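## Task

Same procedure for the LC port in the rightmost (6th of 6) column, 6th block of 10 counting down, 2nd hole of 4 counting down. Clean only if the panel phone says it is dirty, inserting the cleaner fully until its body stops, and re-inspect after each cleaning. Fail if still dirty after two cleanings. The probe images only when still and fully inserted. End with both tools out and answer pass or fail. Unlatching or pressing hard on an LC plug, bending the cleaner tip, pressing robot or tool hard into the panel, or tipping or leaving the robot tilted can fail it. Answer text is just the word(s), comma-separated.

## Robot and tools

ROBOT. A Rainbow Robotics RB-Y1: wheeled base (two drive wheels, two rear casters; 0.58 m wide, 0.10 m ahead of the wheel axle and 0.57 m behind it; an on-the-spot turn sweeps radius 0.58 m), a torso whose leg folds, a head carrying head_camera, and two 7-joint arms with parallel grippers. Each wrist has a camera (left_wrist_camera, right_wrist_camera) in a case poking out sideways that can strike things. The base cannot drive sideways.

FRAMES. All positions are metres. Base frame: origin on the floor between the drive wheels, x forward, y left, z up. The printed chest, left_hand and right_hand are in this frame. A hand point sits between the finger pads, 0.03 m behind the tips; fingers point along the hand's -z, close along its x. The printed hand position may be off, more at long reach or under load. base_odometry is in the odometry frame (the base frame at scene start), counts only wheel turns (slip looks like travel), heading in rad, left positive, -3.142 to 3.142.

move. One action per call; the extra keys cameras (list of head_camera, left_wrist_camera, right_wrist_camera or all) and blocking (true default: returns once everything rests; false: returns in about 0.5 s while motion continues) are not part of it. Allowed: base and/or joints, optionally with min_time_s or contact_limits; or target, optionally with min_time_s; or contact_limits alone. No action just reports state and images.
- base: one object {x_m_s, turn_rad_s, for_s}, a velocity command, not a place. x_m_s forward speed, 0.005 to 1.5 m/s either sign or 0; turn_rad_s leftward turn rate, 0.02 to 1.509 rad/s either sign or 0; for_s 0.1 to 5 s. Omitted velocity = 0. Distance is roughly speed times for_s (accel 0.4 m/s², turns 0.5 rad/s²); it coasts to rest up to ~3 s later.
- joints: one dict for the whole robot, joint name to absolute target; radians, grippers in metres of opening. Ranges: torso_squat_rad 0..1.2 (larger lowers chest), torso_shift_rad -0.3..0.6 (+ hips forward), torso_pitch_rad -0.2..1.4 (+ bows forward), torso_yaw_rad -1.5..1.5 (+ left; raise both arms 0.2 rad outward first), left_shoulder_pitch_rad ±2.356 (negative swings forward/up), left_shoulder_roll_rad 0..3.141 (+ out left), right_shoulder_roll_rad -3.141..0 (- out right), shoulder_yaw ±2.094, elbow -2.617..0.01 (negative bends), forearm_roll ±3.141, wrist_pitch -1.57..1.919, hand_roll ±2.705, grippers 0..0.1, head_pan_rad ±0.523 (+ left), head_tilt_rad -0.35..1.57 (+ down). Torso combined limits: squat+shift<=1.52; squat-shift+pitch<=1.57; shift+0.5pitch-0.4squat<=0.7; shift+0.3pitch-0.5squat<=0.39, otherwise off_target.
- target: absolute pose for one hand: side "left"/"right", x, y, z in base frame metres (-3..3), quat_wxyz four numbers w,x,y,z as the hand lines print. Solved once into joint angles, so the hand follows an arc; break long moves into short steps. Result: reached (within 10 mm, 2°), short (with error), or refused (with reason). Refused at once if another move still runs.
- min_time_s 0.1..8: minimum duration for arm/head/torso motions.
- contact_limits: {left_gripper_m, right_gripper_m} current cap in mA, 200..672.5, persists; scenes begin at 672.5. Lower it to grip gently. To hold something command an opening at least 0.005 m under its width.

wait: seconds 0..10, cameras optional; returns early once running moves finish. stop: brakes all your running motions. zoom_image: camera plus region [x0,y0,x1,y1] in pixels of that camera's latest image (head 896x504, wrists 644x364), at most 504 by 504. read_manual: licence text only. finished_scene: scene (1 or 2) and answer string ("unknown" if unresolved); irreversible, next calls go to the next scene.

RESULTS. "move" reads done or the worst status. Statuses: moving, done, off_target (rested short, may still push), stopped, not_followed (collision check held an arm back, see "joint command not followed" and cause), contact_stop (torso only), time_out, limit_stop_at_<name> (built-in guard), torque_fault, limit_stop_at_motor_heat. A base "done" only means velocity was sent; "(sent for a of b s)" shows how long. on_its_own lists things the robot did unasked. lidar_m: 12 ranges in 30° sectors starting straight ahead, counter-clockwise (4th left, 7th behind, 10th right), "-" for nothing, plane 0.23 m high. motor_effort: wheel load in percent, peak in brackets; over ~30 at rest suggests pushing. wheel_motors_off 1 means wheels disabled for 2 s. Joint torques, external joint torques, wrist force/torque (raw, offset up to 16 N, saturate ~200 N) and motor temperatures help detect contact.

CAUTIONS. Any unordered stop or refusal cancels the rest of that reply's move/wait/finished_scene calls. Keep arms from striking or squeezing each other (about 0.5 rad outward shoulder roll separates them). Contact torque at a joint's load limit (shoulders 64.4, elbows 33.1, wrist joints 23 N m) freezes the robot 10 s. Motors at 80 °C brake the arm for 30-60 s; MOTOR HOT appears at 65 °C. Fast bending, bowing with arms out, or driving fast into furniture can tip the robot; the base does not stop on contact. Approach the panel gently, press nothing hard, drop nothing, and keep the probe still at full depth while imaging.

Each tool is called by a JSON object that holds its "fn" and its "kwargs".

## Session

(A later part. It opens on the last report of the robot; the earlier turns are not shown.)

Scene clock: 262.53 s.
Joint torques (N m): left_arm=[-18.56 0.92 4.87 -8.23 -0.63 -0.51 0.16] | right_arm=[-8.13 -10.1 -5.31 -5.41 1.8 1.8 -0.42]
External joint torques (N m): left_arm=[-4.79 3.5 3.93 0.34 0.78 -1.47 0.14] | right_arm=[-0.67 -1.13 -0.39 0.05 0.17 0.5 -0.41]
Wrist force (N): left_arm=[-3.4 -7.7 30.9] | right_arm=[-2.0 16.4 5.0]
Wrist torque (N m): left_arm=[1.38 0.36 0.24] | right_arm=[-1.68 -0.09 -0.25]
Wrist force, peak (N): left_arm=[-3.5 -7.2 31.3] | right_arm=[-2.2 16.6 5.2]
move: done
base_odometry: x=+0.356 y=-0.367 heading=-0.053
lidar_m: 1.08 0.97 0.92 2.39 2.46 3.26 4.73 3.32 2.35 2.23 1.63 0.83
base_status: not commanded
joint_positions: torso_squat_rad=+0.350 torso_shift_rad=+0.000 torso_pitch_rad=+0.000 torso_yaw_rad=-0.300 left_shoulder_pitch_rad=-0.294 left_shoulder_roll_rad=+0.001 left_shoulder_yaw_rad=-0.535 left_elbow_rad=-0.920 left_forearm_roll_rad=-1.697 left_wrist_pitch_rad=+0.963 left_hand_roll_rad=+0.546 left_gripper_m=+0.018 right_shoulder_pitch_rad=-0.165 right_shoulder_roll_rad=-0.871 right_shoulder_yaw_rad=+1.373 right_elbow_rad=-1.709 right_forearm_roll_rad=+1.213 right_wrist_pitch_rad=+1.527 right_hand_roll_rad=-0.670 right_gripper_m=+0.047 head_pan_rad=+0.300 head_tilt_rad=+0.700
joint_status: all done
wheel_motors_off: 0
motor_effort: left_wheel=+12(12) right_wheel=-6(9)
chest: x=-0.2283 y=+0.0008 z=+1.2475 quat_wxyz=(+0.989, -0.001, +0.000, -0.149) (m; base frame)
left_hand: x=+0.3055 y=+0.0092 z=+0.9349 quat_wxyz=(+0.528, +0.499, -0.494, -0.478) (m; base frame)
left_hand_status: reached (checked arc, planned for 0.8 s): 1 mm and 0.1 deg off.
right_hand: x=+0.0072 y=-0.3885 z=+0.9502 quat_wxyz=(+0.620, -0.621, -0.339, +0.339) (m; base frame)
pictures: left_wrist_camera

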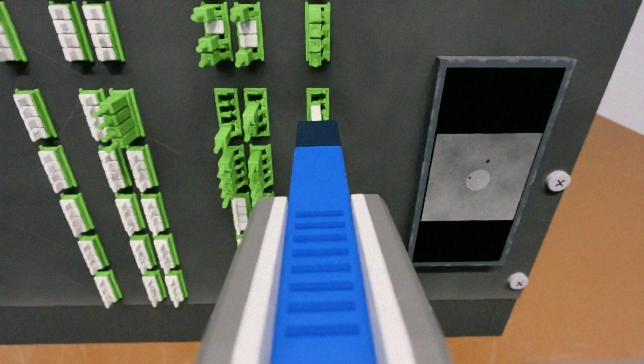

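{"fn": "move", "kwargs": {"target": {"side":"left","x":0.30,"y":0.0094,"z":0.9354,"quat_wxyz":[0.52748,0.49922,-0.49477,-0.47753]}, "min_time_s": 0.8}}

{"fn": "move", "kwargs": {"target": {"side":"left","x":0.27,"y":0.0094,"z":0.9354,"quat_wxyz":[0.52748,0.49922,-0.49477,-0.47753]}, "min_time_s": 3}}

{"fn": "move", "kwargs": {"target": {"side":"left","x":0.21,"y":0.0094,"z":0.9354,"quat_wxyz":[0.52748,0.49922,-0.49477,-0.47753]}, "min_time_s": 1.2, "cameras": ["left_wrist_camera"]}}

{"fn": "move", "kwargs": {"base": {"x_m_s":-0.1,"for_s":1.5}}}

{"fn": "move", "kwargs": {"joints": {"left_shoulder_pitch_rad":0.243,"left_shoulder_roll_rad":0.308,"left_shoulder_yaw_rad":-0.586,"left_elbow_rad":-2.048,"left_forearm_roll_rad":-1.287,"left_wrist_pitch_rad":0.582,"left_hand_roll_rad":-0.19}, "min_time_s": 1.8}}

{"fn": "move", "kwargs": {"joints": {"torso_yaw_rad":0.27,"head_pan_rad":-0.27}, "min_time_s": 1.8}}

{"fn": "move", "kwargs": {"target": {"side":"right","x":0.24,"y":0.0,"z":0.9327,"quat_wxyz":[0.48185,-0.48815,-0.51835,0.51165]}, "min_time_s": 1.8}}

{"fn": "wait", "kwargs": {"seconds": 0.4, "cameras": ["right_wrist_camera","head_camera"]}}

Scene clock: 264.90 s.
Joint torques (N m): left_arm=[-11.09 -0.01 -0.14 -8.82 -1.31 0.56 -0.24] | right_arm=[-7.8 -10.09 -5.28 -5.28 1.9 1.65 -0.4]
External joint torques (N m): left_arm=[2.36 2.77 -1.06 -0.19 0.12 -0.38 -0.25] | right_arm=[-0.34 -1.12 -0.36 0.17 0.28 0.36 -0.39]
Wrist force (N): left_arm=[-2.9 -8.6 9.0] | right_arm=[-2.0 16.4 5.0]
Wrist torque (N m): left_arm=[1.08 0.17 0.39] | right_arm=[-1.64 -0.09 -0.23]
Wrist force, peak (N): left_arm=[-3.7 -7.6 31.3] | right_arm=[-2.4 16.6 4.9]
move: done
base_odometry: x=+0.356 y=-0.367 heading=-0.053
lidar_m: 1.09 0.95 0.93 2.39 2.46 3.27 4.73 3.32 2.35 2.23 1.63 0.82
base_status: not commanded
joint_positions: torso_squat_rad=+0.350 torso_shift_rad=+0.000 torso_pitch_rad=+0.000 torso_yaw_rad=-0.300 left_shoulder_pitch_rad=-0.273 left_shoulder_roll_rad=+0.002 left_shoulder_yaw_rad=-0.542 left_elbow_rad=-0.948 left_forearm_roll_rad=-1.697 left_wrist_pitch_rad=+0.969 left_hand_roll_rad=+0.533 left_gripper_m=+0.018 right_shoulder_pitch_rad=-0.165 right_shoulder_roll_rad=-0.871 right_shoulder_yaw_rad=+1.373 right_elbow_rad=-1.709 right_forearm_roll_rad=+1.213 right_wrist_pitch_rad=+1.527 right_hand_roll_rad=-0.670 right_gripper_m=+0.047 head_pan_rad=+0.300 head_tilt_rad=+0.700
joint_status: all done
wheel_motors_off: 0
motor_effort: left_wheel=+12(12) right_wheel=-6(7)
chest: x=-0.2282 y=+0.0008 z=+1.2475 quat_wxyz=(+0.989, -0.001, +0.000, -0.149) (m; base frame)
left_hand: x=+0.3001 y=+0.0092 z=+0.9353 quat_wxyz=(+0.528, +0.499, -0.495, -0.477) (m; base frame)
left_hand_status: reached (checked arc, planned for 0.8 s): 0 mm and 0.0 deg off.
right_hand: x=+0.0073 y=-0.3885 z=+0.9502 quat_wxyz=(+0.620, -0.621, -0.339, +0.339) (m; base frame)
pictures: none

Scene clock: 268.23 s.
Joint torques (N m): left_arm=[-8.36 -0.99 -0.76 -9.02 -1.57 1.14 -0.31] | right_arm=[-7.99 -10.13 -5.3 -5.33 1.9 1.78 -0.47]
External joint torques (N m): left_arm=[3.39 2.69 -1.49 -0.19 -0.08 0.3 -0.32] | right_arm=[-0.54 -1.15 -0.38 0.12 0.28 0.48 -0.47]
Wrist force (N): left_arm=[-1.5 -10.0 3.4] | right_arm=[-2.1 16.3 4.9]
Wrist torque (N m): left_arm=[0.96 -0.05 0.41] | right_arm=[-1.64 -0.11 -0.25]
Wrist force, peak (N): left_arm=[-2.4 -9.6 9.1] | right_arm=[-2.2 16.7 4.9]
move: done
base_odometry: x=+0.356 y=-0.367 heading=-0.053
lidar_m: 1.08 0.97 0.92 2.39 2.46 3.26 4.73 3.32 2.34 2.23 1.62 0.83
base_status: not commanded
joint_positions: torso_squat_rad=+0.350 torso_shift_rad=+0.000 torso_pitch_rad=+0.000 torso_yaw_rad=-0.300 left_shoulder_pitch_rad=-0.167 left_shoulder_roll_rad=+0.009 left_shoulder_yaw_rad=-0.591 left_elbow_rad=-1.078 left_forearm_roll_rad=-1.700 left_wrist_pitch_rad=+1.000 left_hand_roll_rad=+0.477 left_gripper_m=+0.018 right_shoulder_pitch_rad=-0.165 right_shoulder_roll_rad=-0.871 right_shoulder_yaw_rad=+1.373 right_elbow_rad=-1.709 right_forearm_roll_rad=+1.213 right_wrist_pitch_rad=+1.527 right_hand_roll_rad=-0.670 right_gripper_m=+0.047 head_pan_rad=+0.300 head_tilt_rad=+0.700
joint_status: all done
wheel_motors_off: 0
motor_effort: left_wheel=+12(12) right_wheel=-6(8)
chest: x=-0.2281 y=+0.0008 z=+1.2475 quat_wxyz=(+0.989, -0.001, +0.000, -0.149) (m; base frame)
left_hand: x=+0.2702 y=+0.0092 z=+0.9355 quat_wxyz=(+0.527, +0.499, -0.495, -0.477) (m; base frame)
left_hand_status: reached (checked arc, planned for 3.0 s): 0 mm and 0.1 deg off.
right_hand: x=+0.0073 y=-0.3885 z=+0.9502 quat_wxyz=(+0.620, -0.621, -0.339, +0.339) (m; base frame)
pictures: none

Scene clock: 269.77 s.
Joint torques (N m): left_arm=[-6.01 -2.73 -1.06 -9.05 -1.62 0.94 -0.27] | right_arm=[-7.99 -9.92 -5.31 -5.28 1.86 1.7 -0.53]
External joint torques (N m): left_arm=[2.51 2.3 -1.16 -0.11 -0.02 0.21 -0.28] | right_arm=[-0.54 -0.94 -0.39 0.17 0.23 0.4 -0.52]
Wrist force (N): left_arm=[-1.3 -10.0 3.1] | right_arm=[-1.9 16.2 5.1]
Wrist torque (N m): left_arm=[0.98 -0.02 0.43] | right_arm=[-1.65 -0.08 -0.25]
Wrist force, peak (N): left_arm=[-1.1 -10.7 3.5] | right_arm=[-2.4 16.5 5.0]
move: done
base_odometry: x=+0.356 y=-0.367 heading=-0.053
lidar_m: 1.08 0.95 0.92 2.39 2.46 3.25 4.74 3.31 2.35 2.23 1.62 0.83
base_status: not commanded
joint_positions: torso_squat_rad=+0.350 torso_shift_rad=+0.000 torso_pitch_rad=+0.000 torso_yaw_rad=-0.300 left_shoulder_pitch_rad=+0.009 left_shoulder_roll_rad=+0.018 left_shoulder_yaw_rad=-0.696 left_elbow_rad=-1.255 left_forearm_roll_rad=-1.739 left_wrist_pitch_rad=+1.074 left_hand_roll_rad=+0.421 left_gripper_m=+0.018 right_shoulder_pitch_rad=-0.165 right_shoulder_roll_rad=-0.871 right_shoulder_yaw_rad=+1.373 right_elbow_rad=-1.709 right_forearm_roll_rad=+1.213 right_wrist_pitch_rad=+1.527 right_hand_roll_rad=-0.670 right_gripper_m=+0.047 head_pan_rad=+0.300 head_tilt_rad=+0.700
joint_status: all done
wheel_motors_off: 0
motor_effort: left_wheel=+12(12) right_wheel=-7(8)
chest: x=-0.2281 y=+0.0008 z=+1.2475 quat_wxyz=(+0.989, -0.001, +0.000, -0.149) (m; base frame)
left_hand: x=+0.2104 y=+0.0091 z=+0.9354 quat_wxyz=(+0.528, +0.500, -0.495, -0.476) (m; base frame)
left_hand_status: reached (checked arc, planned for 1.2 s): 1 mm and 0.1 deg off.
right_hand: x=+0.0073 y=-0.3885 z=+0.9502 quat_wxyz=(+0.620, -0.621, -0.339, +0.339) (m; base frame)
pictures: left_wrist_camera

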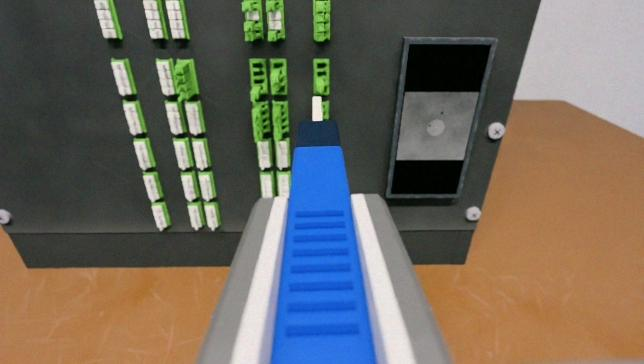

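Scene clock: 272.10 s.
Joint torques (N m): left_arm=[-6.72 -2.95 -0.74 -8.75 -1.7 0.85 -0.25] | right_arm=[-8.05 -9.67 -5.43 -5.15 1.94 1.67 -0.46]
External joint torques (N m): left_arm=[1.8 2.08 -0.84 0.19 -0.1 0.12 -0.26] | right_arm=[-0.6 -0.7 -0.51 0.3 0.31 0.37 -0.46]
Wrist force (N): left_arm=[-1.5 -10.5 3.8] | right_arm=[-2.2 16.2 4.9]
Wrist torque (N m): left_arm=[1.02 -0.05 0.42] | right_arm=[-1.63 -0.12 -0.23]
Wrist force, peak (N): left_arm=[-1.7 -10.9 3.2] | right_arm=[-2.3 16.5 5.3]
move: done
base_odometry: x=+0.207 y=-0.359 heading=-0.053
lidar_m: 1.23 1.03 1.70 2.38 2.45 3.25 4.58 3.32 2.35 2.24 1.84 0.96
base_status: done (sent for 1.5 of 1.5 s)
joint_positions: torso_squat_rad=+0.350 torso_shift_rad=+0.000 torso_pitch_rad=+0.000 torso_yaw_rad=-0.300 left_shoulder_pitch_rad=+0.010 left_shoulder_roll_rad=+0.018 left_shoulder_yaw_rad=-0.697 left_elbow_rad=-1.255 left_forearm_roll_rad=-1.739 left_wrist_pitch_rad=+1.074 left_hand_roll_rad=+0.421 left_gripper_m=+0.018 right_shoulder_pitch_rad=-0.165 right_shoulder_roll_rad=-0.871 right_shoulder_yaw_rad=+1.373 right_elbow_rad=-1.709 right_forearm_roll_rad=+1.213 right_wrist_pitch_rad=+1.527 right_hand_roll_rad=-0.670 right_gripper_m=+0.047 head_pan_rad=+0.300 head_tilt_rad=+0.700
joint_status: not commanded
wheel_motors_off: 0
motor_effort: left_wheel=-2(20) right_wheel=-8(22)
chest: x=-0.2280 y=+0.0008 z=+1.2475 quat_wxyz=(+0.989, -0.001, +0.000, -0.149) (m; base frame)
left_hand: x=+0.2104 y=+0.0091 z=+0.9353 quat_wxyz=(+0.528, +0.500, -0.495, -0.476) (m; base frame)
right_hand: x=+0.0074 y=-0.3885 z=+0.9502 quat_wxyz=(+0.620, -0.621, -0.339, +0.339) (m; base frame)
pictures: none

Scene clock: 274.20 s.
Joint torques (N m): left_arm=[-3.9 1.24 1.6 -10.48 -0.78 -0.33 -0.14] | right_arm=[-7.99 -10.13 -5.89 -5.29 1.84 1.72 -0.51]
External joint torques (N m): left_arm=[2.17 1.87 -0.28 0.07 0.2 0.05 -0.15] | right_arm=[-0.53 -1.15 -0.97 0.17 0.22 0.42 -0.5]
Wrist force (N): left_arm=[-0.8 -10.2 3.6] | right_arm=[-2.2 16.3 5.1]
Wrist torque (N m): left_arm=[0.95 0.04 0.42] | right_arm=[-1.64 -0.12 -0.25]
Wrist force, peak (N): left_arm=[-1.2 -10.9 3.2] | right_arm=[-2.5 16.6 5.1]
move: done
base_odometry: x=+0.207 y=-0.359 heading=-0.053
lidar_m: 1.23 1.02 1.71 2.39 2.44 3.25 4.58 3.33 2.36 2.24 1.84 0.94
base_status: not commanded
joint_positions: torso_squat_rad=+0.350 torso_shift_rad=+0.000 torso_pitch_rad=+0.000 torso_yaw_rad=-0.300 left_shoulder_pitch_rad=+0.243 left_shoulder_roll_rad=+0.308 left_shoulder_yaw_rad=-0.586 left_elbow_rad=-2.048 left_forearm_roll_rad=-1.287 left_wrist_pitch_rad=+0.582 left_hand_roll_rad=-0.190 left_gripper_m=+0.018 right_shoulder_pitch_rad=-0.165 right_shoulder_roll_rad=-0.871 right_shoulder_yaw_rad=+1.373 right_elbow_rad=-1.709 right_forearm_roll_rad=+1.213 right_wrist_pitch_rad=+1.527 right_hand_roll_rad=-0.670 right_gripper_m=+0.047 head_pan_rad=+0.300 head_tilt_rad=+0.700
joint_status: all done
wheel_motors_off: 0
motor_effort: left_wheel=-2(3) right_wheel=-9(10)
chest: x=-0.2280 y=+0.0008 z=+1.2475 quat_wxyz=(+0.989, -0.001, +0.000, -0.149) (m; base frame)
left_hand: x=+0.2057 y=+0.0223 z=+1.0598 quat_wxyz=(+0.418, +0.421, -0.572, -0.568) (m; base frame)
right_hand: x=+0.0074 y=-0.3885 z=+0.9502 quat_wxyz=(+0.620, -0.621, -0.339, +0.339) (m; base frame)
pictures: none

Scene clock: 276.30 s.
Joint torques (N m): left_arm=[-4.15 0.87 1.75 -10.44 -0.83 -0.44 -0.18] | right_arm=[-8.26 -10.06 -5.66 -5.29 1.87 1.85 -0.52]
External joint torques (N m): left_arm=[1.9 1.49 -0.13 0.11 0.15 -0.06 -0.19] | right_arm=[-0.82 -1.09 -0.75 0.17 0.25 0.55 -0.51]
Wrist force (N): left_arm=[-0.7 -10.5 3.3] | right_arm=[-2.5 16.3 4.9]
Wrist torque (N m): left_arm=[0.97 0.02 0.44] | right_arm=[-1.65 -0.13 -0.25]
Wrist force, peak (N): left_arm=[-0.7 -10.6 4.1] | right_arm=[-2.4 16.6 5.0]
move: done
base_odometry: x=+0.207 y=-0.359 heading=-0.053
lidar_m: 1.23 1.03 1.71 2.38 2.44 3.24 4.58 3.32 2.35 2.24 1.83 0.95
base_status: not commanded
joint_positions: torso_squat_rad=+0.350 torso_shift_rad=+0.000 torso_pitch_rad=+0.000 torso_yaw_rad=+0.270 left_shoulder_pitch_rad=+0.243 left_shoulder_roll_rad=+0.308 left_shoulder_yaw_rad=-0.586 left_elbow_rad=-2.048 left_forearm_roll_rad=-1.287 left_wrist_pitch_rad=+0.582 left_hand_roll_rad=-0.190 left_gripper_m=+0.018 right_shoulder_pitch_rad=-0.165 right_shoulder_roll_rad=-0.871 right_shoulder_yaw_rad=+1.373 right_elbow_rad=-1.709 right_forearm_roll_rad=+1.213 right_wrist_pitch_rad=+1.527 right_hand_roll_rad=-0.670 right_gripper_m=+0.047 head_pan_rad=-0.270 head_tilt_rad=+0.700
joint_status: all done
wheel_motors_off: 0
motor_effort: left_wheel=-2(3) right_wheel=-7(9)
chest: x=-0.2280 y=+0.0008 z=+1.2475 quat_wxyz=(+0.991, -0.001, +0.000, +0.135) (m; base frame)
left_hand: x=+0.1254 y=+0.2529 z=+1.0595 quat_wxyz=(+0.561, +0.564, -0.430, -0.427) (m; base frame)
right_hand: x=+0.1800 y=-0.2000 z=+0.9499 quat_wxyz=(+0.500, -0.500, -0.500, +0.500) (m; base frame)
pictures: none

Scene clock: 278.43 s.
Joint torques (N m): left_arm=[-4.28 1.17 1.65 -10.42 -0.85 -0.3 -0.17] | right_arm=[-14.75 0.68 -5.73 -4.99 1.89 1.33 0.05]
External joint torques (N m): left_arm=[1.77 1.79 -0.23 0.12 0.13 0.08 -0.18] | right_arm=[-0.99 0.54 -0.86 0.78 0.16 0.25 0.05]
Wrist force (N): left_arm=[-0.9 -9.9 3.6] | right_arm=[-2.1 16.5 4.6]
Wrist torque (N m): left_arm=[0.91 0.01 0.43] | right_arm=[-1.67 -0.09 -0.37]
Wrist force, peak (N): left_arm=[-1.2 -10.6 3.9] | right_arm=[-2.5 16.7 4.8]
move: done
base_odometry: x=+0.207 y=-0.359 heading=-0.053
lidar_m: 1.23 1.03 1.71 2.38 2.45 3.25 4.58 3.33 2.35 2.24 1.83 0.95
base_status: not commanded
joint_positions: torso_squat_rad=+0.350 torso_shift_rad=+0.000 torso_pitch_rad=+0.000 torso_yaw_rad=+0.270 left_shoulder_pitch_rad=+0.243 left_shoulder_roll_rad=+0.308 left_shoulder_yaw_rad=-0.586 left_elbow_rad=-2.048 left_forearm_roll_rad=-1.287 left_wrist_pitch_rad=+0.582 left_hand_roll_rad=-0.190 left_gripper_m=+0.018 right_shoulder_pitch_rad=-0.448 right_shoulder_roll_rad=-0.291 right_shoulder_yaw_rad=+1.323 right_elbow_rad=-1.168 right_forearm_roll_rad=+1.116 right_wrist_pitch_rad=+1.395 right_hand_roll_rad=-0.545 right_gripper_m=+0.047 head_pan_rad=-0.270 head_tilt_rad=+0.700
joint_status: all done
wheel_motors_off: 0
motor_effort: left_wheel=-2(3) right_wheel=-9(10)
chest: x=-0.2280 y=+0.0008 z=+1.2475 quat_wxyz=(+0.991, -0.001, +0.000, +0.135) (m; base frame)
left_hand: x=+0.1254 y=+0.2529 z=+1.0595 quat_wxyz=(+0.561, +0.564, -0.430, -0.427) (m; base frame)
right_hand: x=+0.2397 y=-0.0001 z=+0.9329 quat_wxyz=(+0.482, -0.487, -0.518, +0.513) (m; base frame)
right_hand_status: reached (checked arc, planned for 1.8 s): 0 mm and 0.2 deg off.
pictures: none

Scene clock: 278.83 s.
Joint torques (N m): left_arm=[-3.99 0.75 2.07 -10.38 -0.83 -0.34 -0.16] | right_arm=[-14.62 0.69 -6.14 -4.79 1.88 1.39 0.27]
External joint torques (N m): left_arm=[2.07 1.38 0.19 0.16 0.15 0.04 -0.17] | right_arm=[-0.86 0.55 -1.27 0.98 0.16 0.31 0.27]
Wrist force (N): left_arm=[-1.2 -10.4 3.5] | right_arm=[-1.9 16.3 4.9]
Wrist torque (N m): left_arm=[0.97 -0.03 0.42] | right_arm=[-1.64 -0.07 -0.38]
Wrist force, peak (N): left_arm=[-1.3 -10.5 3.6] | right_arm=[-2.0 16.6 4.8]
base_odometry: x=+0.207 y=-0.359 heading=-0.053
lidar_m: 1.23 1.03 1.72 2.38 2.45 3.26 4.58 3.32 2.35 2.23 1.84 0.96
base_status: not commanded
joint_positions: torso_squat_rad=+0.350 torso_shift_rad=+0.000 torso_pitch_rad=+0.000 torso_yaw_rad=+0.270 left_shoulder_pitch_rad=+0.243 left_shoulder_roll_rad=+0.308 left_shoulder_yaw_rad=-0.586 left_elbow_rad=-2.048 left_forearm_roll_rad=-1.287 left_wrist_pitch_rad=+0.582 left_hand_roll_rad=-0.190 left_gripper_m=+0.018 right_shoulder_pitch_rad=-0.448 right_shoulder_roll_rad=-0.291 right_shoulder_yaw_rad=+1.323 right_elbow_rad=-1.168 right_forearm_roll_rad=+1.116 right_wrist_pitch_rad=+1.395 right_hand_roll_rad=-0.545 right_gripper_m=+0.047 head_pan_rad=-0.270 head_tilt_rad=+0.700
joint_status: all done
wheel_motors_off: 0
motor_effort: left_wheel=-2(3) right_wheel=-6(10)
chest: x=-0.2280 y=+0.0008 z=+1.2475 quat_wxyz=(+0.991, -0.001, +0.000, +0.135) (m; base frame)
left_hand: x=+0.1254 y=+0.2529 z=+1.0595 quat_wxyz=(+0.561, +0.564, -0.430, -0.427) (m; base frame)
right_hand: x=+0.2397 y=-0.0001 z=+0.9329 quat_wxyz=(+0.482, -0.487, -0.518, +0.513) (m; base frame)
right_hand_status: reached (checked arc, planned for 1.8 s): 0 mm and 0.2 deg off.
wait: 0.40 s; at rest by 0.27 s
pictures: head_camera, right_wrist_camera

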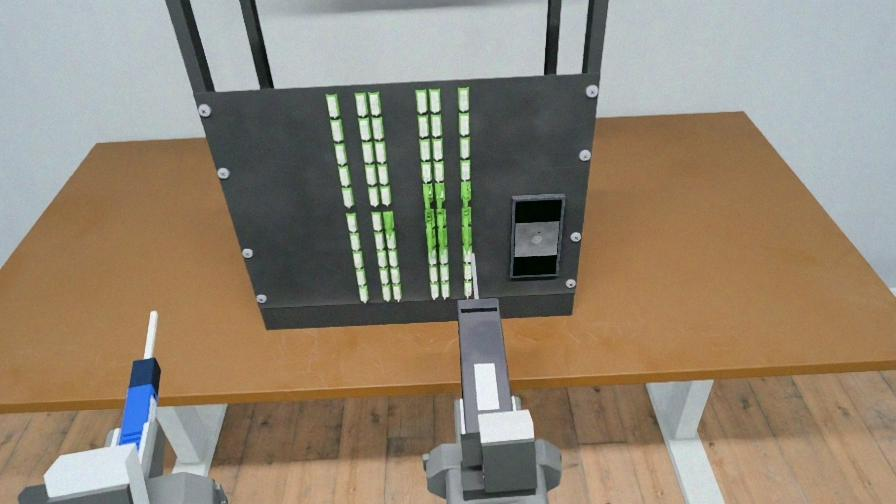

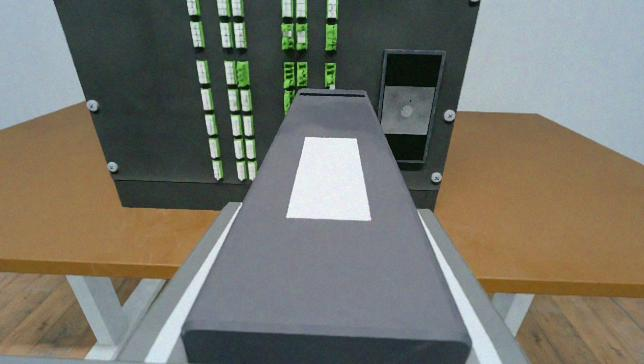

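{"fn": "move", "kwargs": {"target": {"side":"right","x":0.315,"y":0.0088,"z":0.9327,"quat_wxyz":[0.48185,-0.48815,-0.51835,0.51165]}, "min_time_s": 2}}

{"fn": "wait", "kwargs": {"seconds": 0.5, "cameras": ["right_wrist_camera"]}}

{"fn": "zoom_image", "kwargs": {"camera": "right_wrist_camera", "region": [322, 70, 342, 90]}}

Scene clock: 281.67 s.
Joint torques (N m): left_arm=[-3.91 0.79 1.91 -10.29 -0.73 -0.44 -0.14] | right_arm=[-17.79 0.23 -5.11 -3.31 1.16 1.48 -0.58]
External joint torques (N m): left_arm=[2.15 1.41 0.03 0.25 0.24 -0.06 -0.16] | right_arm=[-0.3 1.12 -0.74 0.85 -0.26 0.13 -0.58]
Wrist force (N): left_arm=[-1.1 -10.3 3.6] | right_arm=[-2.4 15.2 5.0]
Wrist torque (N m): left_arm=[0.96 -0.01 0.43] | right_arm=[-2.01 -0.18 -0.23]
Wrist force, peak (N): left_arm=[-1.0 -10.8 3.5] | right_arm=[-1.9 16.7 5.1]
move: done
base_odometry: x=+0.207 y=-0.359 heading=-0.053
lidar_m: 1.23 1.03 1.71 2.38 2.45 3.26 4.59 3.33 2.34 2.24 1.85 0.95
base_status: not commanded
joint_positions: torso_squat_rad=+0.350 torso_shift_rad=+0.000 torso_pitch_rad=+0.000 torso_yaw_rad=+0.270 left_shoulder_pitch_rad=+0.243 left_shoulder_roll_rad=+0.308 left_shoulder_yaw_rad=-0.586 left_elbow_rad=-2.048 left_forearm_roll_rad=-1.287 left_wrist_pitch_rad=+0.582 left_hand_roll_rad=-0.190 left_gripper_m=+0.018 right_shoulder_pitch_rad=-0.612 right_shoulder_roll_rad=-0.192 right_shoulder_yaw_rad=+1.274 right_elbow_rad=-0.808 right_forearm_roll_rad=+1.064 right_wrist_pitch_rad=+1.204 right_hand_roll_rad=-0.699 right_gripper_m=+0.047 head_pan_rad=-0.270 head_tilt_rad=+0.700
joint_status: all done
wheel_motors_off: 0
motor_effort: left_wheel=-2(3) right_wheel=-10(10)
chest: x=-0.2280 y=+0.0008 z=+1.2475 quat_wxyz=(+0.991, -0.001, +0.000, +0.135) (m; base frame)
left_hand: x=+0.1254 y=+0.2529 z=+1.0595 quat_wxyz=(+0.561, +0.564, -0.430, -0.427) (m; base frame)
right_hand: x=+0.3146 y=+0.0085 z=+0.9332 quat_wxyz=(+0.482, -0.486, -0.517, +0.514) (m; base frame)
right_hand_status: reached (checked arc, planned for 2.0 s): 1 mm and 0.3 deg off.
pictures: none

Scene clock: 282.17 s.
Joint torques (N m): left_arm=[-4.02 0.64 1.93 -10.41 -0.77 -0.3 -0.09] | right_arm=[-18.22 0.11 -5.4 -3.2 1.12 1.39 -0.56]
External joint torques (N m): left_arm=[2.04 1.27 0.05 0.14 0.21 0.08 -0.1] | right_arm=[-0.74 1.01 -1.02 0.95 -0.3 0.04 -0.55]
Wrist force (N): left_arm=[-0.8 -10.0 3.7] | right_arm=[-1.8 14.9 5.2]
Wrist torque (N m): left_arm=[0.93 0.01 0.43] | right_arm=[-1.97 -0.12 -0.24]
Wrist force, peak (N): left_arm=[-1.3 -10.9 3.8] | right_arm=[-2.1 15.2 5.3]
base_odometry: x=+0.207 y=-0.359 heading=-0.053
lidar_m: 1.23 1.02 1.71 2.38 2.44 3.25 4.59 3.32 2.35 2.24 1.83 0.94
base_status: not commanded
joint_positions: torso_squat_rad=+0.350 torso_shift_rad=+0.000 torso_pitch_rad=+0.000 torso_yaw_rad=+0.270 left_shoulder_pitch_rad=+0.243 left_shoulder_roll_rad=+0.308 left_shoulder_yaw_rad=-0.586 left_elbow_rad=-2.048 left_forearm_roll_rad=-1.287 left_wrist_pitch_rad=+0.582 left_hand_roll_rad=-0.190 left_gripper_m=+0.018 right_shoulder_pitch_rad=-0.612 right_shoulder_roll_rad=-0.192 right_shoulder_yaw_rad=+1.274 right_elbow_rad=-0.808 right_forearm_roll_rad=+1.064 right_wrist_pitch_rad=+1.204 right_hand_roll_rad=-0.699 right_gripper_m=+0.047 head_pan_rad=-0.270 head_tilt_rad=+0.700
joint_status: all done
wheel_motors_off: 0
motor_effort: left_wheel=-2(3) right_wheel=-8(10)
chest: x=-0.2280 y=+0.0008 z=+1.2475 quat_wxyz=(+0.991, -0.001, +0.000, +0.135) (m; base frame)
left_hand: x=+0.1254 y=+0.2529 z=+1.0595 quat_wxyz=(+0.561, +0.564, -0.430, -0.427) (m; base frame)
right_hand: x=+0.3146 y=+0.0085 z=+0.9332 quat_wxyz=(+0.482, -0.486, -0.517, +0.514) (m; base frame)
right_hand_status: reached (checked arc, planned for 2.0 s): 1 mm and 0.3 deg off.
wait: 0.50 s; at rest by 0.27 s
pictures: right_wrist_camera

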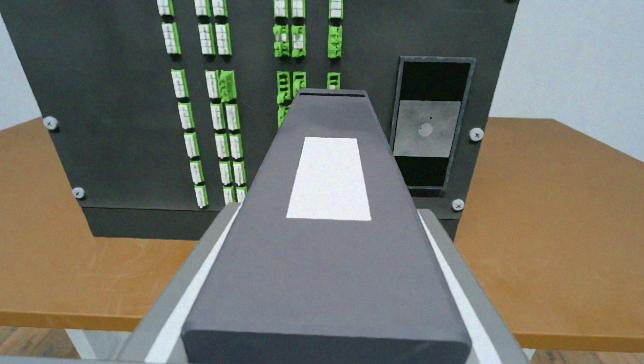

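Scaled by 25.200 from the camera's 644x364 image, which has a finer 920x520 frame.

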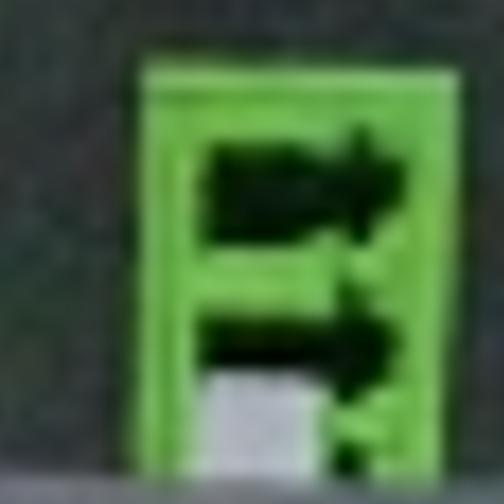

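{"fn": "move", "kwargs": {"target": {"side":"right","x":0.29,"y":0.0088,"z":0.9340,"quat_wxyz":[0.48185,-0.48815,-0.51835,0.51165]}, "min_time_s": 1}}

{"fn": "move", "kwargs": {"target": {"side":"right","x":0.314,"y":0.0090,"z":0.9355,"quat_wxyz":[0.48185,-0.48815,-0.51835,0.51165]}, "min_time_s": 1.5}}

{"fn": "wait", "kwargs": {"seconds": 0.5, "cameras": ["right_wrist_camera"]}}

{"fn": "zoom_image", "kwargs": {"camera": "right_wrist_camera", "region": [322, 70, 342, 90]}}

Scene clock: 284.07 s.
Joint torques (N m): left_arm=[-4.07 0.84 1.87 -10.44 -0.88 -0.27 -0.15] | right_arm=[-15.57 -2.29 -4.09 -5.1 1.97 1.69 0.07]
External joint torques (N m): left_arm=[1.99 1.46 -0.01 0.1 0.1 0.11 -0.16] | right_arm=[0.76 -1.89 0.61 -0.32 0.42 0.45 0.07]
Wrist force (N): left_arm=[-1.4 -10.1 3.4] | right_arm=[-2.1 16.4 5.3]
Wrist torque (N m): left_arm=[0.94 -0.05 0.44] | right_arm=[-1.65 -0.13 -0.38]
Wrist force, peak (N): left_arm=[-1.4 -10.6 3.5] | right_arm=[-4.3 16.5 4.6]
move: done
base_odometry: x=+0.207 y=-0.359 heading=-0.053
lidar_m: 1.23 1.03 1.70 2.38 2.45 3.25 4.58 3.33 2.35 2.23 1.84 0.97
base_status: not commanded
joint_positions: torso_squat_rad=+0.350 torso_shift_rad=+0.000 torso_pitch_rad=+0.000 torso_yaw_rad=+0.270 left_shoulder_pitch_rad=+0.243 left_shoulder_roll_rad=+0.308 left_shoulder_yaw_rad=-0.586 left_elbow_rad=-2.048 left_forearm_roll_rad=-1.287 left_wrist_pitch_rad=+0.582 left_hand_roll_rad=-0.190 left_gripper_m=+0.018 right_shoulder_pitch_rad=-0.559 right_shoulder_roll_rad=-0.222 right_shoulder_yaw_rad=+1.286 right_elbow_rad=-0.937 right_forearm_roll_rad=+1.076 right_wrist_pitch_rad=+1.277 right_hand_roll_rad=-0.639 right_gripper_m=+0.047 head_pan_rad=-0.270 head_tilt_rad=+0.700
joint_status: all done
wheel_motors_off: 0
motor_effort: left_wheel=-2(3) right_wheel=-9(10)
chest: x=-0.2280 y=+0.0008 z=+1.2475 quat_wxyz=(+0.991, -0.001, +0.000, +0.135) (m; base frame)
left_hand: x=+0.1254 y=+0.2529 z=+1.0595 quat_wxyz=(+0.561, +0.564, -0.430, -0.427) (m; base frame)
right_hand: x=+0.2900 y=+0.0090 z=+0.9340 quat_wxyz=(+0.482, -0.488, -0.518, +0.511) (m; base frame)
right_hand_status: reached (checked arc, planned for 1.0 s): 0 mm and 0.1 deg off.
pictures: none

Scene clock: 285.90 s.
Joint torques (N m): left_arm=[-4.02 1.08 1.85 -10.43 -0.79 -0.37 -0.12] | right_arm=[-18.82 0.34 -5.64 -3.37 1.36 1.47 -0.55]
External joint torques (N m): left_arm=[2.03 1.7 -0.03 0.11 0.18 0 -0.14] | right_arm=[-1.37 1.24 -1.19 0.86 -0.08 0.14 -0.54]
Wrist force (N): left_arm=[-0.9 -10.0 4.0] | right_arm=[-2.2 16.3 5.0]
Wrist torque (N m): left_arm=[0.93 -0.01 0.44] | right_arm=[-1.64 -0.11 -0.24]
Wrist force, peak (N): left_arm=[-0.9 -10.8 3.8] | right_arm=[-2.3 16.7 5.1]
move: done
base_odometry: x=+0.207 y=-0.359 heading=-0.053
lidar_m: 1.23 1.02 1.70 2.38 2.45 3.25 4.59 3.33 2.35 2.24 1.84 0.95
base_status: not commanded
joint_positions: torso_squat_rad=+0.350 torso_shift_rad=+0.000 torso_pitch_rad=+0.000 torso_yaw_rad=+0.270 left_shoulder_pitch_rad=+0.243 left_shoulder_roll_rad=+0.308 left_shoulder_yaw_rad=-0.586 left_elbow_rad=-2.048 left_forearm_roll_rad=-1.287 left_wrist_pitch_rad=+0.582 left_hand_roll_rad=-0.190 left_gripper_m=+0.018 right_shoulder_pitch_rad=-0.610 right_shoulder_roll_rad=-0.197 right_shoulder_yaw_rad=+1.272 right_elbow_rad=-0.825 right_forearm_roll_rad=+1.063 right_wrist_pitch_rad=+1.212 right_hand_roll_rad=-0.690 right_gripper_m=+0.047 head_pan_rad=-0.270 head_tilt_rad=+0.700
joint_status: all done
wheel_motors_off: 0
motor_effort: left_wheel=-2(3) right_wheel=-8(11)
chest: x=-0.2280 y=+0.0008 z=+1.2475 quat_wxyz=(+0.991, -0.001, +0.000, +0.135) (m; base frame)
left_hand: x=+0.1254 y=+0.2529 z=+1.0595 quat_wxyz=(+0.561, +0.564, -0.430, -0.427) (m; base frame)
right_hand: x=+0.3138 y=+0.0087 z=+0.9355 quat_wxyz=(+0.482, -0.488, -0.518, +0.512) (m; base frame)
right_hand_status: reached (checked arc, planned for 1.5 s): 0 mm and 0.1 deg off.
pictures: none

Scene clock: 286.40 s.
Joint torques (N m): left_arm=[-4.07 1.06 1.93 -10.64 -0.88 -0.31 -0.13] | right_arm=[-18.41 0.15 -5.6 -3.31 1.36 1.55 -0.54]
External joint torques (N m): left_arm=[1.99 1.68 0.05 -0.1 0.09 0.06 -0.15] | right_arm=[-0.96 1.04 -1.14 0.92 -0.08 0.23 -0.53]
Wrist force (N): left_arm=[-1.1 -9.9 3.2] | right_arm=[-2.2 16.5 5.1]
Wrist torque (N m): left_arm=[0.90 -0.01 0.43] | right_arm=[-1.67 -0.11 -0.26]
Wrist force, peak (N): left_arm=[-0.8 -10.6 3.7] | right_arm=[-2.3 16.6 4.9]
base_odometry: x=+0.207 y=-0.359 heading=-0.053
lidar_m: 1.23 1.02 1.71 2.38 2.44 3.25 4.58 3.34 2.35 2.23 1.83 0.95
base_status: not commanded
joint_positions: torso_squat_rad=+0.350 torso_shift_rad=+0.000 torso_pitch_rad=+0.000 torso_yaw_rad=+0.270 left_shoulder_pitch_rad=+0.243 left_shoulder_roll_rad=+0.308 left_shoulder_yaw_rad=-0.586 left_elbow_rad=-2.048 left_forearm_roll_rad=-1.287 left_wrist_pitch_rad=+0.582 left_hand_roll_rad=-0.190 left_gripper_m=+0.018 right_shoulder_pitch_rad=-0.610 right_shoulder_roll_rad=-0.197 right_shoulder_yaw_rad=+1.272 right_elbow_rad=-0.825 right_forearm_roll_rad=+1.063 right_wrist_pitch_rad=+1.212 right_hand_roll_rad=-0.690 right_gripper_m=+0.047 head_pan_rad=-0.270 head_tilt_rad=+0.700
joint_status: all done
wheel_motors_off: 0
motor_effort: left_wheel=-2(3) right_wheel=-8(11)
chest: x=-0.2280 y=+0.0008 z=+1.2475 quat_wxyz=(+0.991, -0.001, +0.000, +0.135) (m; base frame)
left_hand: x=+0.1254 y=+0.2529 z=+1.0595 quat_wxyz=(+0.561, +0.564, -0.430, -0.427) (m; base frame)
right_hand: x=+0.3138 y=+0.0087 z=+0.9355 quat_wxyz=(+0.482, -0.488, -0.518, +0.512) (m; base frame)
right_hand_status: reached (checked arc, planned for 1.5 s): 0 mm and 0.1 deg off.
wait: 0.50 s; at rest by 0.27 s
pictures: right_wrist_camera

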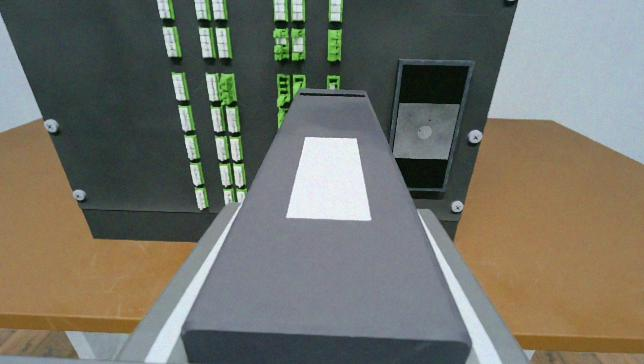

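Scaled by 25.200 from the camera's 644x364 image, which has a finer 920x520 frame.

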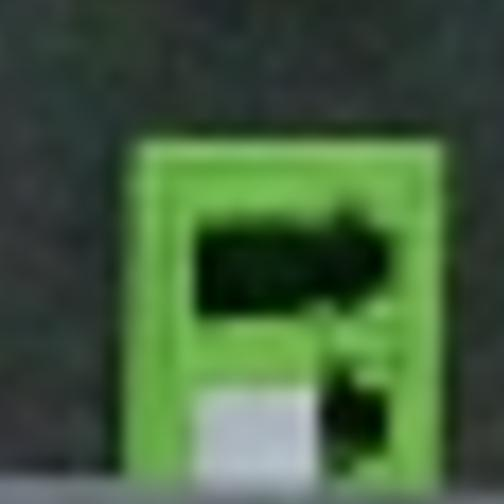

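{"fn": "move", "kwargs": {"target": {"side":"right","x":0.295,"y":0.0090,"z":0.9352,"quat_wxyz":[0.48185,-0.48815,-0.51835,0.51165]}, "min_time_s": 1}}

{"fn": "move", "kwargs": {"target": {"side":"right","x":0.3185,"y":0.0090,"z":0.9352,"quat_wxyz":[0.48185,-0.48815,-0.51835,0.51165]}, "min_time_s": 1.5}}

{"fn": "wait", "kwargs": {"seconds": 0.5, "cameras": ["right_wrist_camera"]}}

{"fn": "zoom_image", "kwargs": {"camera": "right_wrist_camera", "region": [322, 70, 342, 90]}}

Scene clock: 288.43 s.
Joint torques (N m): left_arm=[-4.25 1.06 2.05 -10.44 -0.78 -0.26 -0.23] | right_arm=[-15.57 -2.7 -4.11 -5.02 1.93 1.85 0.23]
External joint torques (N m): left_arm=[1.8 1.68 0.17 0.11 0.19 0.11 -0.24] | right_arm=[1 -2.18 0.59 -0.32 0.39 0.6 0.24]
Wrist force (N): left_arm=[-1.0 -10.2 3.5] | right_arm=[-2.2 16.5 5.0]
Wrist torque (N m): left_arm=[0.96 -0.02 0.44] | right_arm=[-1.66 -0.12 -0.37]
Wrist force, peak (N): left_arm=[-1.4 -10.7 3.5] | right_arm=[-2.4 16.6 5.2]
move: done
base_odometry: x=+0.207 y=-0.359 heading=-0.053
lidar_m: 1.23 1.02 1.70 2.39 2.45 3.25 4.58 3.34 2.34 2.23 1.82 0.95
base_status: not commanded
joint_positions: torso_squat_rad=+0.350 torso_shift_rad=+0.000 torso_pitch_rad=+0.000 torso_yaw_rad=+0.270 left_shoulder_pitch_rad=+0.243 left_shoulder_roll_rad=+0.308 left_shoulder_yaw_rad=-0.586 left_elbow_rad=-2.048 left_forearm_roll_rad=-1.287 left_wrist_pitch_rad=+0.582 left_hand_roll_rad=-0.190 left_gripper_m=+0.018 right_shoulder_pitch_rad=-0.569 right_shoulder_roll_rad=-0.220 right_shoulder_yaw_rad=+1.282 right_elbow_rad=-0.923 right_forearm_roll_rad=+1.071 right_wrist_pitch_rad=+1.265 right_hand_roll_rad=-0.644 right_gripper_m=+0.047 head_pan_rad=-0.270 head_tilt_rad=+0.700
joint_status: all done
wheel_motors_off: 0
motor_effort: left_wheel=-2(3) right_wheel=-7(11)
chest: x=-0.2280 y=+0.0008 z=+1.2475 quat_wxyz=(+0.991, -0.001, +0.000, +0.135) (m; base frame)
left_hand: x=+0.1254 y=+0.2529 z=+1.0595 quat_wxyz=(+0.561, +0.564, -0.430, -0.427) (m; base frame)
right_hand: x=+0.2950 y=+0.0092 z=+0.9352 quat_wxyz=(+0.482, -0.488, -0.518, +0.511) (m; base frame)
right_hand_status: reached (checked arc, planned for 1.0 s): 0 mm and 0.0 deg off.
pictures: none

Scene clock: 290.27 s.
Joint torques (N m): left_arm=[-4.12 0.98 1.71 -10.58 -0.77 -0.28 -0.14] | right_arm=[-19.11 0.04 -5.21 -3.18 1.38 1.57 -0.48]
External joint torques (N m): left_arm=[1.94 1.6 -0.17 -0.03 0.21 0.09 -0.16] | right_arm=[-1.45 1 -0.87 0.91 -0.04 0.22 -0.48]
Wrist force (N): left_arm=[-1.2 -10.4 3.6] | right_arm=[-2.4 16.4 5.2]
Wrist torque (N m): left_arm=[0.96 -0.02 0.41] | right_arm=[-1.68 -0.14 -0.25]
Wrist force, peak (N): left_arm=[-1.5 -10.7 3.3] | right_arm=[-2.2 16.7 5.1]
move: done
base_odometry: x=+0.207 y=-0.359 heading=-0.053
lidar_m: 1.23 1.03 1.71 2.38 2.46 3.27 4.57 3.33 2.36 2.23 1.84 0.95
base_status: not commanded
joint_positions: torso_squat_rad=+0.350 torso_shift_rad=+0.000 torso_pitch_rad=+0.000 torso_yaw_rad=+0.270 left_shoulder_pitch_rad=+0.243 left_shoulder_roll_rad=+0.308 left_shoulder_yaw_rad=-0.586 left_elbow_rad=-2.048 left_forearm_roll_rad=-1.287 left_wrist_pitch_rad=+0.582 left_hand_roll_rad=-0.190 left_gripper_m=+0.018 right_shoulder_pitch_rad=-0.621 right_shoulder_roll_rad=-0.188 right_shoulder_yaw_rad=+1.272 right_elbow_rad=-0.794 right_forearm_roll_rad=+1.062 right_wrist_pitch_rad=+1.198 right_hand_roll_rad=-0.705 right_gripper_m=+0.047 head_pan_rad=-0.270 head_tilt_rad=+0.700
joint_status: all done
wheel_motors_off: 0
motor_effort: left_wheel=-2(3) right_wheel=-8(9)
chest: x=-0.2280 y=+0.0008 z=+1.2475 quat_wxyz=(+0.991, -0.001, +0.000, +0.135) (m; base frame)
left_hand: x=+0.1254 y=+0.2529 z=+1.0595 quat_wxyz=(+0.561, +0.564, -0.430, -0.427) (m; base frame)
right_hand: x=+0.3183 y=+0.0087 z=+0.9352 quat_wxyz=(+0.482, -0.487, -0.518, +0.512) (m; base frame)
right_hand_status: reached (checked arc, planned for 1.5 s): 0 mm and 0.1 deg off.
pictures: none

Scene clock: 290.77 s.
Joint torques (N m): left_arm=[-3.85 0.77 1.74 -10.3 -0.83 -0.33 -0.23] | right_arm=[-18.81 0.43 -5.68 -3.34 1.37 1.59 -0.58]
External joint torques (N m): left_arm=[2.21 1.4 -0.14 0.25 0.15 0.04 -0.24] | right_arm=[-1.15 1.4 -1.34 0.74 -0.04 0.23 -0.57]
Wrist force (N): left_arm=[-0.7 -10.3 3.2] | right_arm=[-2.2 16.2 4.8]
Wrist torque (N m): left_arm=[0.96 0.04 0.45] | right_arm=[-1.63 -0.14 -0.25]
Wrist force, peak (N): left_arm=[-1.4 -10.4 3.7] | right_arm=[-2.0 16.5 5.2]
base_odometry: x=+0.207 y=-0.359 heading=-0.053
lidar_m: 1.23 1.02 1.71 2.39 2.45 3.25 4.58 3.33 2.35 2.23 1.84 0.97
base_status: not commanded
joint_positions: torso_squat_rad=+0.350 torso_shift_rad=+0.000 torso_pitch_rad=+0.000 torso_yaw_rad=+0.270 left_shoulder_pitch_rad=+0.243 left_shoulder_roll_rad=+0.308 left_shoulder_yaw_rad=-0.586 left_elbow_rad=-2.048 left_forearm_roll_rad=-1.287 left_wrist_pitch_rad=+0.582 left_hand_roll_rad=-0.190 left_gripper_m=+0.018 right_shoulder_pitch_rad=-0.621 right_shoulder_roll_rad=-0.188 right_shoulder_yaw_rad=+1.272 right_elbow_rad=-0.794 right_forearm_roll_rad=+1.062 right_wrist_pitch_rad=+1.198 right_hand_roll_rad=-0.705 right_gripper_m=+0.047 head_pan_rad=-0.270 head_tilt_rad=+0.700
joint_status: all done
wheel_motors_off: 0
motor_effort: left_wheel=-2(3) right_wheel=-7(9)
chest: x=-0.2280 y=+0.0008 z=+1.2475 quat_wxyz=(+0.991, -0.001, +0.000, +0.135) (m; base frame)
left_hand: x=+0.1254 y=+0.2529 z=+1.0595 quat_wxyz=(+0.561, +0.564, -0.430, -0.427) (m; base frame)
right_hand: x=+0.3183 y=+0.0087 z=+0.9352 quat_wxyz=(+0.482, -0.487, -0.518, +0.512) (m; base frame)
right_hand_status: reached (checked arc, planned for 1.5 s): 0 mm and 0.1 deg off.
wait: 0.50 s; at rest by 0.27 s
pictures: right_wrist_camera

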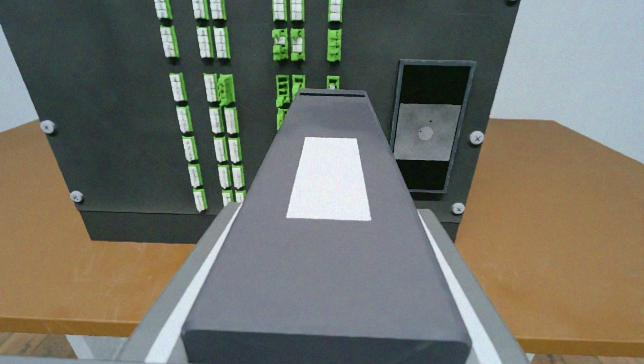

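Scaled by 25.200 from the camera's 644x364 image, which has a finer 920x520 frame.

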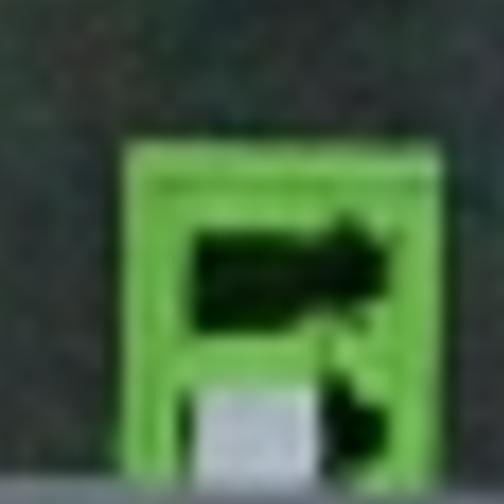

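{"fn": "move", "kwargs": {"target": {"side":"right","x":0.3200,"y":0.0094,"z":0.9351,"quat_wxyz":[0.48185,-0.48815,-0.51835,0.51165]}, "min_time_s": 0.5}}

{"fn": "wait", "kwargs": {"seconds": 0.5, "cameras": ["right_wrist_camera"]}}

{"fn": "zoom_image", "kwargs": {"camera": "right_wrist_camera", "region": [322, 70, 342, 90]}}

{"fn": "move", "kwargs": {"target": {"side":"right","x":0.3215,"y":0.0094,"z":0.9350,"quat_wxyz":[0.48185,-0.48815,-0.51835,0.51165]}, "min_time_s": 0.5}}

{"fn": "wait", "kwargs": {"seconds": 0.5, "cameras": ["right_wrist_camera"]}}

{"fn": "zoom_image", "kwargs": {"camera": "right_wrist_camera", "region": [322, 70, 342, 90]}}

Scene clock: 292.30 s.
Joint torques (N m): left_arm=[-3.79 1.09 1.83 -10.41 -0.81 -0.27 -0.07] | right_arm=[-19.11 0.07 -5.17 -3.08 1.78 1.65 -0.6]
External joint torques (N m): left_arm=[2.26 1.71 -0.05 0.13 0.17 0.11 -0.08] | right_arm=[-1.36 1.01 -0.91 0.93 0.38 0.28 -0.59]
Wrist force (N): left_arm=[-1.3 -9.9 4.0] | right_arm=[-2.2 16.1 5.2]
Wrist torque (N m): left_arm=[0.91 -0.03 0.44] | right_arm=[-1.63 -0.13 -0.24]
Wrist force, peak (N): left_arm=[-1.5 -10.5 4.0] | right_arm=[-2.3 16.6 4.9]
move: done
base_odometry: x=+0.207 y=-0.359 heading=-0.053
lidar_m: 1.23 1.03 1.71 2.39 2.45 3.24 4.58 3.33 2.35 2.23 1.84 0.95
base_status: not commanded
joint_positions: torso_squat_rad=+0.350 torso_shift_rad=+0.000 torso_pitch_rad=+0.000 torso_yaw_rad=+0.270 left_shoulder_pitch_rad=+0.243 left_shoulder_roll_rad=+0.308 left_shoulder_yaw_rad=-0.586 left_elbow_rad=-2.048 left_forearm_roll_rad=-1.287 left_wrist_pitch_rad=+0.582 left_hand_roll_rad=-0.190 left_gripper_m=+0.018 right_shoulder_pitch_rad=-0.626 right_shoulder_roll_rad=-0.180 right_shoulder_yaw_rad=+1.272 right_elbow_rad=-0.774 right_forearm_roll_rad=+1.064 right_wrist_pitch_rad=+1.193 right_hand_roll_rad=-0.715 right_gripper_m=+0.047 head_pan_rad=-0.270 head_tilt_rad=+0.700
joint_status: all done
wheel_motors_off: 0
motor_effort: left_wheel=-2(3) right_wheel=-9(10)
chest: x=-0.2280 y=+0.0008 z=+1.2475 quat_wxyz=(+0.991, -0.001, +0.000, +0.135) (m; base frame)
left_hand: x=+0.1254 y=+0.2529 z=+1.0595 quat_wxyz=(+0.561, +0.564, -0.430, -0.427) (m; base frame)
right_hand: x=+0.3199 y=+0.0091 z=+0.9350 quat_wxyz=(+0.482, -0.488, -0.518, +0.512) (m; base frame)
right_hand_status: reached (checked arc, planned for 0.5 s): 0 mm and 0.0 deg off.
pictures: none

Scene clock: 292.80 s.
Joint torques (N m): left_arm=[-4.08 1.37 1.58 -10.45 -0.89 -0.46 -0.13] | right_arm=[-19.14 0.04 -4.59 -3.24 1.72 1.67 -0.5]
External joint torques (N m): left_arm=[1.98 1.99 -0.3 0.09 0.09 -0.09 -0.15] | right_arm=[-1.39 0.98 -0.33 0.76 0.33 0.3 -0.49]
Wrist force (N): left_arm=[-1.1 -10.2 3.7] | right_arm=[-2.5 16.3 4.9]
Wrist torque (N m): left_arm=[0.96 -0.01 0.44] | right_arm=[-1.67 -0.16 -0.26]
Wrist force, peak (N): left_arm=[-1.5 -10.3 3.7] | right_arm=[-2.4 16.6 5.0]
base_odometry: x=+0.207 y=-0.359 heading=-0.053
lidar_m: 1.23 1.03 1.72 2.38 2.44 3.25 4.58 3.33 2.35 2.23 1.84 0.96
base_status: not commanded
joint_positions: torso_squat_rad=+0.350 torso_shift_rad=+0.000 torso_pitch_rad=+0.000 torso_yaw_rad=+0.270 left_shoulder_pitch_rad=+0.243 left_shoulder_roll_rad=+0.308 left_shoulder_yaw_rad=-0.586 left_elbow_rad=-2.048 left_forearm_roll_rad=-1.287 left_wrist_pitch_rad=+0.582 left_hand_roll_rad=-0.190 left_gripper_m=+0.018 right_shoulder_pitch_rad=-0.626 right_shoulder_roll_rad=-0.180 right_shoulder_yaw_rad=+1.272 right_elbow_rad=-0.774 right_forearm_roll_rad=+1.064 right_wrist_pitch_rad=+1.193 right_hand_roll_rad=-0.715 right_gripper_m=+0.047 head_pan_rad=-0.270 head_tilt_rad=+0.700
joint_status: all done
wheel_motors_off: 0
motor_effort: left_wheel=-2(3) right_wheel=-7(10)
chest: x=-0.2280 y=+0.0008 z=+1.2475 quat_wxyz=(+0.991, -0.001, +0.000, +0.135) (m; base frame)
left_hand: x=+0.1254 y=+0.2529 z=+1.0595 quat_wxyz=(+0.561, +0.564, -0.430, -0.427) (m; base frame)
right_hand: x=+0.3199 y=+0.0091 z=+0.9350 quat_wxyz=(+0.482, -0.488, -0.518, +0.512) (m; base frame)
right_hand_status: reached (checked arc, planned for 0.5 s): 0 mm and 0.0 deg off.
wait: 0.50 s; at rest by 0.27 s
pictures: right_wrist_camera

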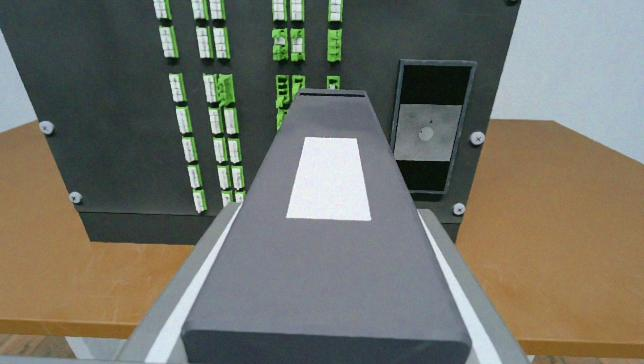

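Scaled by 25.200 from the camera's 644x364 image, which has a finer 920x520 frame.

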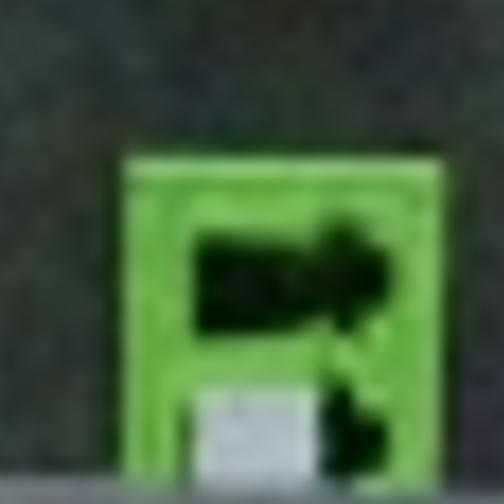

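Scene clock: 293.63 s.
Joint torques (N m): left_arm=[-4.22 0.92 1.66 -10.38 -0.8 -0.46 -0.09] | right_arm=[-19.29 0.11 -4.91 -3.11 1.66 1.56 -0.5]
External joint torques (N m): left_arm=[1.84 1.54 -0.22 0.17 0.18 -0.08 -0.11] | right_arm=[-1.46 1.07 -0.72 0.84 0.27 0.18 -0.49]
Wrist force (N): left_arm=[-1.1 -10.4 3.8] | right_arm=[-2.5 16.5 4.8]
Wrist torque (N m): left_arm=[0.98 -0.01 0.44] | right_arm=[-1.67 -0.17 -0.23]
Wrist force, peak (N): left_arm=[-1.5 -10.5 3.6] | right_arm=[-2.3 16.7 4.9]
move: done
base_odometry: x=+0.207 y=-0.359 heading=-0.053
lidar_m: 1.24 1.03 1.71 2.38 2.45 3.25 4.58 3.32 2.36 2.24 1.84 0.95
base_status: not commanded
joint_positions: torso_squat_rad=+0.350 torso_shift_rad=+0.000 torso_pitch_rad=+0.000 torso_yaw_rad=+0.270 left_shoulder_pitch_rad=+0.243 left_shoulder_roll_rad=+0.308 left_shoulder_yaw_rad=-0.586 left_elbow_rad=-2.048 left_forearm_roll_rad=-1.287 left_wrist_pitch_rad=+0.582 left_hand_roll_rad=-0.190 left_gripper_m=+0.018 right_shoulder_pitch_rad=-0.630 right_shoulder_roll_rad=-0.176 right_shoulder_yaw_rad=+1.271 right_elbow_rad=-0.761 right_forearm_roll_rad=+1.064 right_wrist_pitch_rad=+1.189 right_hand_roll_rad=-0.721 right_gripper_m=+0.047 head_pan_rad=-0.270 head_tilt_rad=+0.700
joint_status: all done
wheel_motors_off: 0
motor_effort: left_wheel=-2(3) right_wheel=-8(10)
chest: x=-0.2280 y=+0.0008 z=+1.2475 quat_wxyz=(+0.991, -0.001, +0.000, +0.135) (m; base frame)
left_hand: x=+0.1254 y=+0.2529 z=+1.0595 quat_wxyz=(+0.561, +0.564, -0.430, -0.427) (m; base frame)
right_hand: x=+0.3214 y=+0.0091 z=+0.9348 quat_wxyz=(+0.482, -0.488, -0.518, +0.512) (m; base frame)
right_hand_status: reached (checked arc, planned for 0.5 s): 0 mm and 0.0 deg off.
pictures: none

Scene clock: 294.13 s.
Joint torques (N m): left_arm=[-4.22 0.81 1.86 -10.43 -0.9 -0.34 -0.23] | right_arm=[-19.18 0.23 -4.92 -3.18 1.84 1.69 -0.58]
External joint torques (N m): left_arm=[1.84 1.43 -0.02 0.11 0.08 0.03 -0.25] | right_arm=[-1.36 1.19 -0.72 0.77 0.46 0.31 -0.57]
Wrist force (N): left_arm=[-1.0 -10.1 3.7] | right_arm=[-2.3 16.6 4.9]
Wrist torque (N m): left_arm=[0.96 -0.01 0.41] | right_arm=[-1.70 -0.16 -0.23]
Wrist force, peak (N): left_arm=[-1.4 -10.8 3.8] | right_arm=[-2.3 16.7 4.8]
base_odometry: x=+0.207 y=-0.359 heading=-0.053
lidar_m: 1.23 1.03 1.72 2.38 2.45 3.25 4.59 3.32 2.35 2.23 1.84 0.96
base_status: not commanded
joint_positions: torso_squat_rad=+0.350 torso_shift_rad=+0.000 torso_pitch_rad=+0.000 torso_yaw_rad=+0.270 left_shoulder_pitch_rad=+0.243 left_shoulder_roll_rad=+0.308 left_shoulder_yaw_rad=-0.586 left_elbow_rad=-2.048 left_forearm_roll_rad=-1.287 left_wrist_pitch_rad=+0.582 left_hand_roll_rad=-0.190 left_gripper_m=+0.018 right_shoulder_pitch_rad=-0.630 right_shoulder_roll_rad=-0.176 right_shoulder_yaw_rad=+1.271 right_elbow_rad=-0.761 right_forearm_roll_rad=+1.064 right_wrist_pitch_rad=+1.189 right_hand_roll_rad=-0.721 right_gripper_m=+0.047 head_pan_rad=-0.270 head_tilt_rad=+0.700
joint_status: all done
wheel_motors_off: 0
motor_effort: left_wheel=-2(3) right_wheel=-9(10)
chest: x=-0.2280 y=+0.0008 z=+1.2475 quat_wxyz=(+0.991, -0.001, +0.000, +0.135) (m; base frame)
left_hand: x=+0.1254 y=+0.2529 z=+1.0595 quat_wxyz=(+0.561, +0.564, -0.430, -0.427) (m; base frame)
right_hand: x=+0.3214 y=+0.0091 z=+0.9348 quat_wxyz=(+0.482, -0.488, -0.518, +0.512) (m; base frame)
right_hand_status: reached (checked arc, planned for 0.5 s): 0 mm and 0.0 deg off.
wait: 0.50 s; at rest by 0.27 s
pictures: right_wrist_camera

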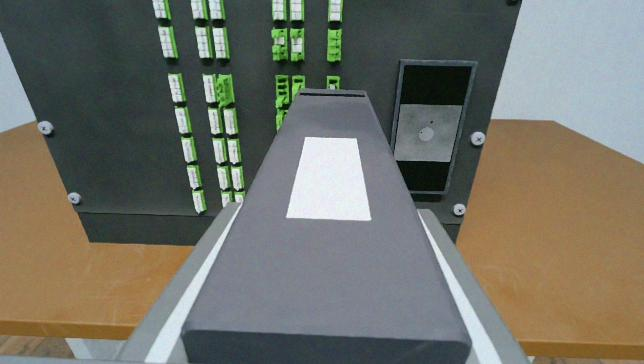

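Scaled by 25.200 from the camera's 644x364 image, which has a finer 920x520 frame.

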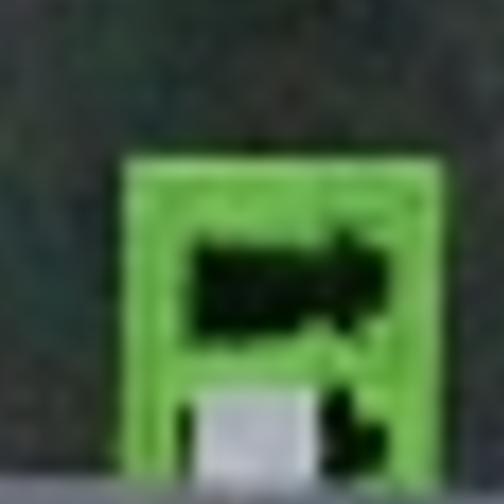

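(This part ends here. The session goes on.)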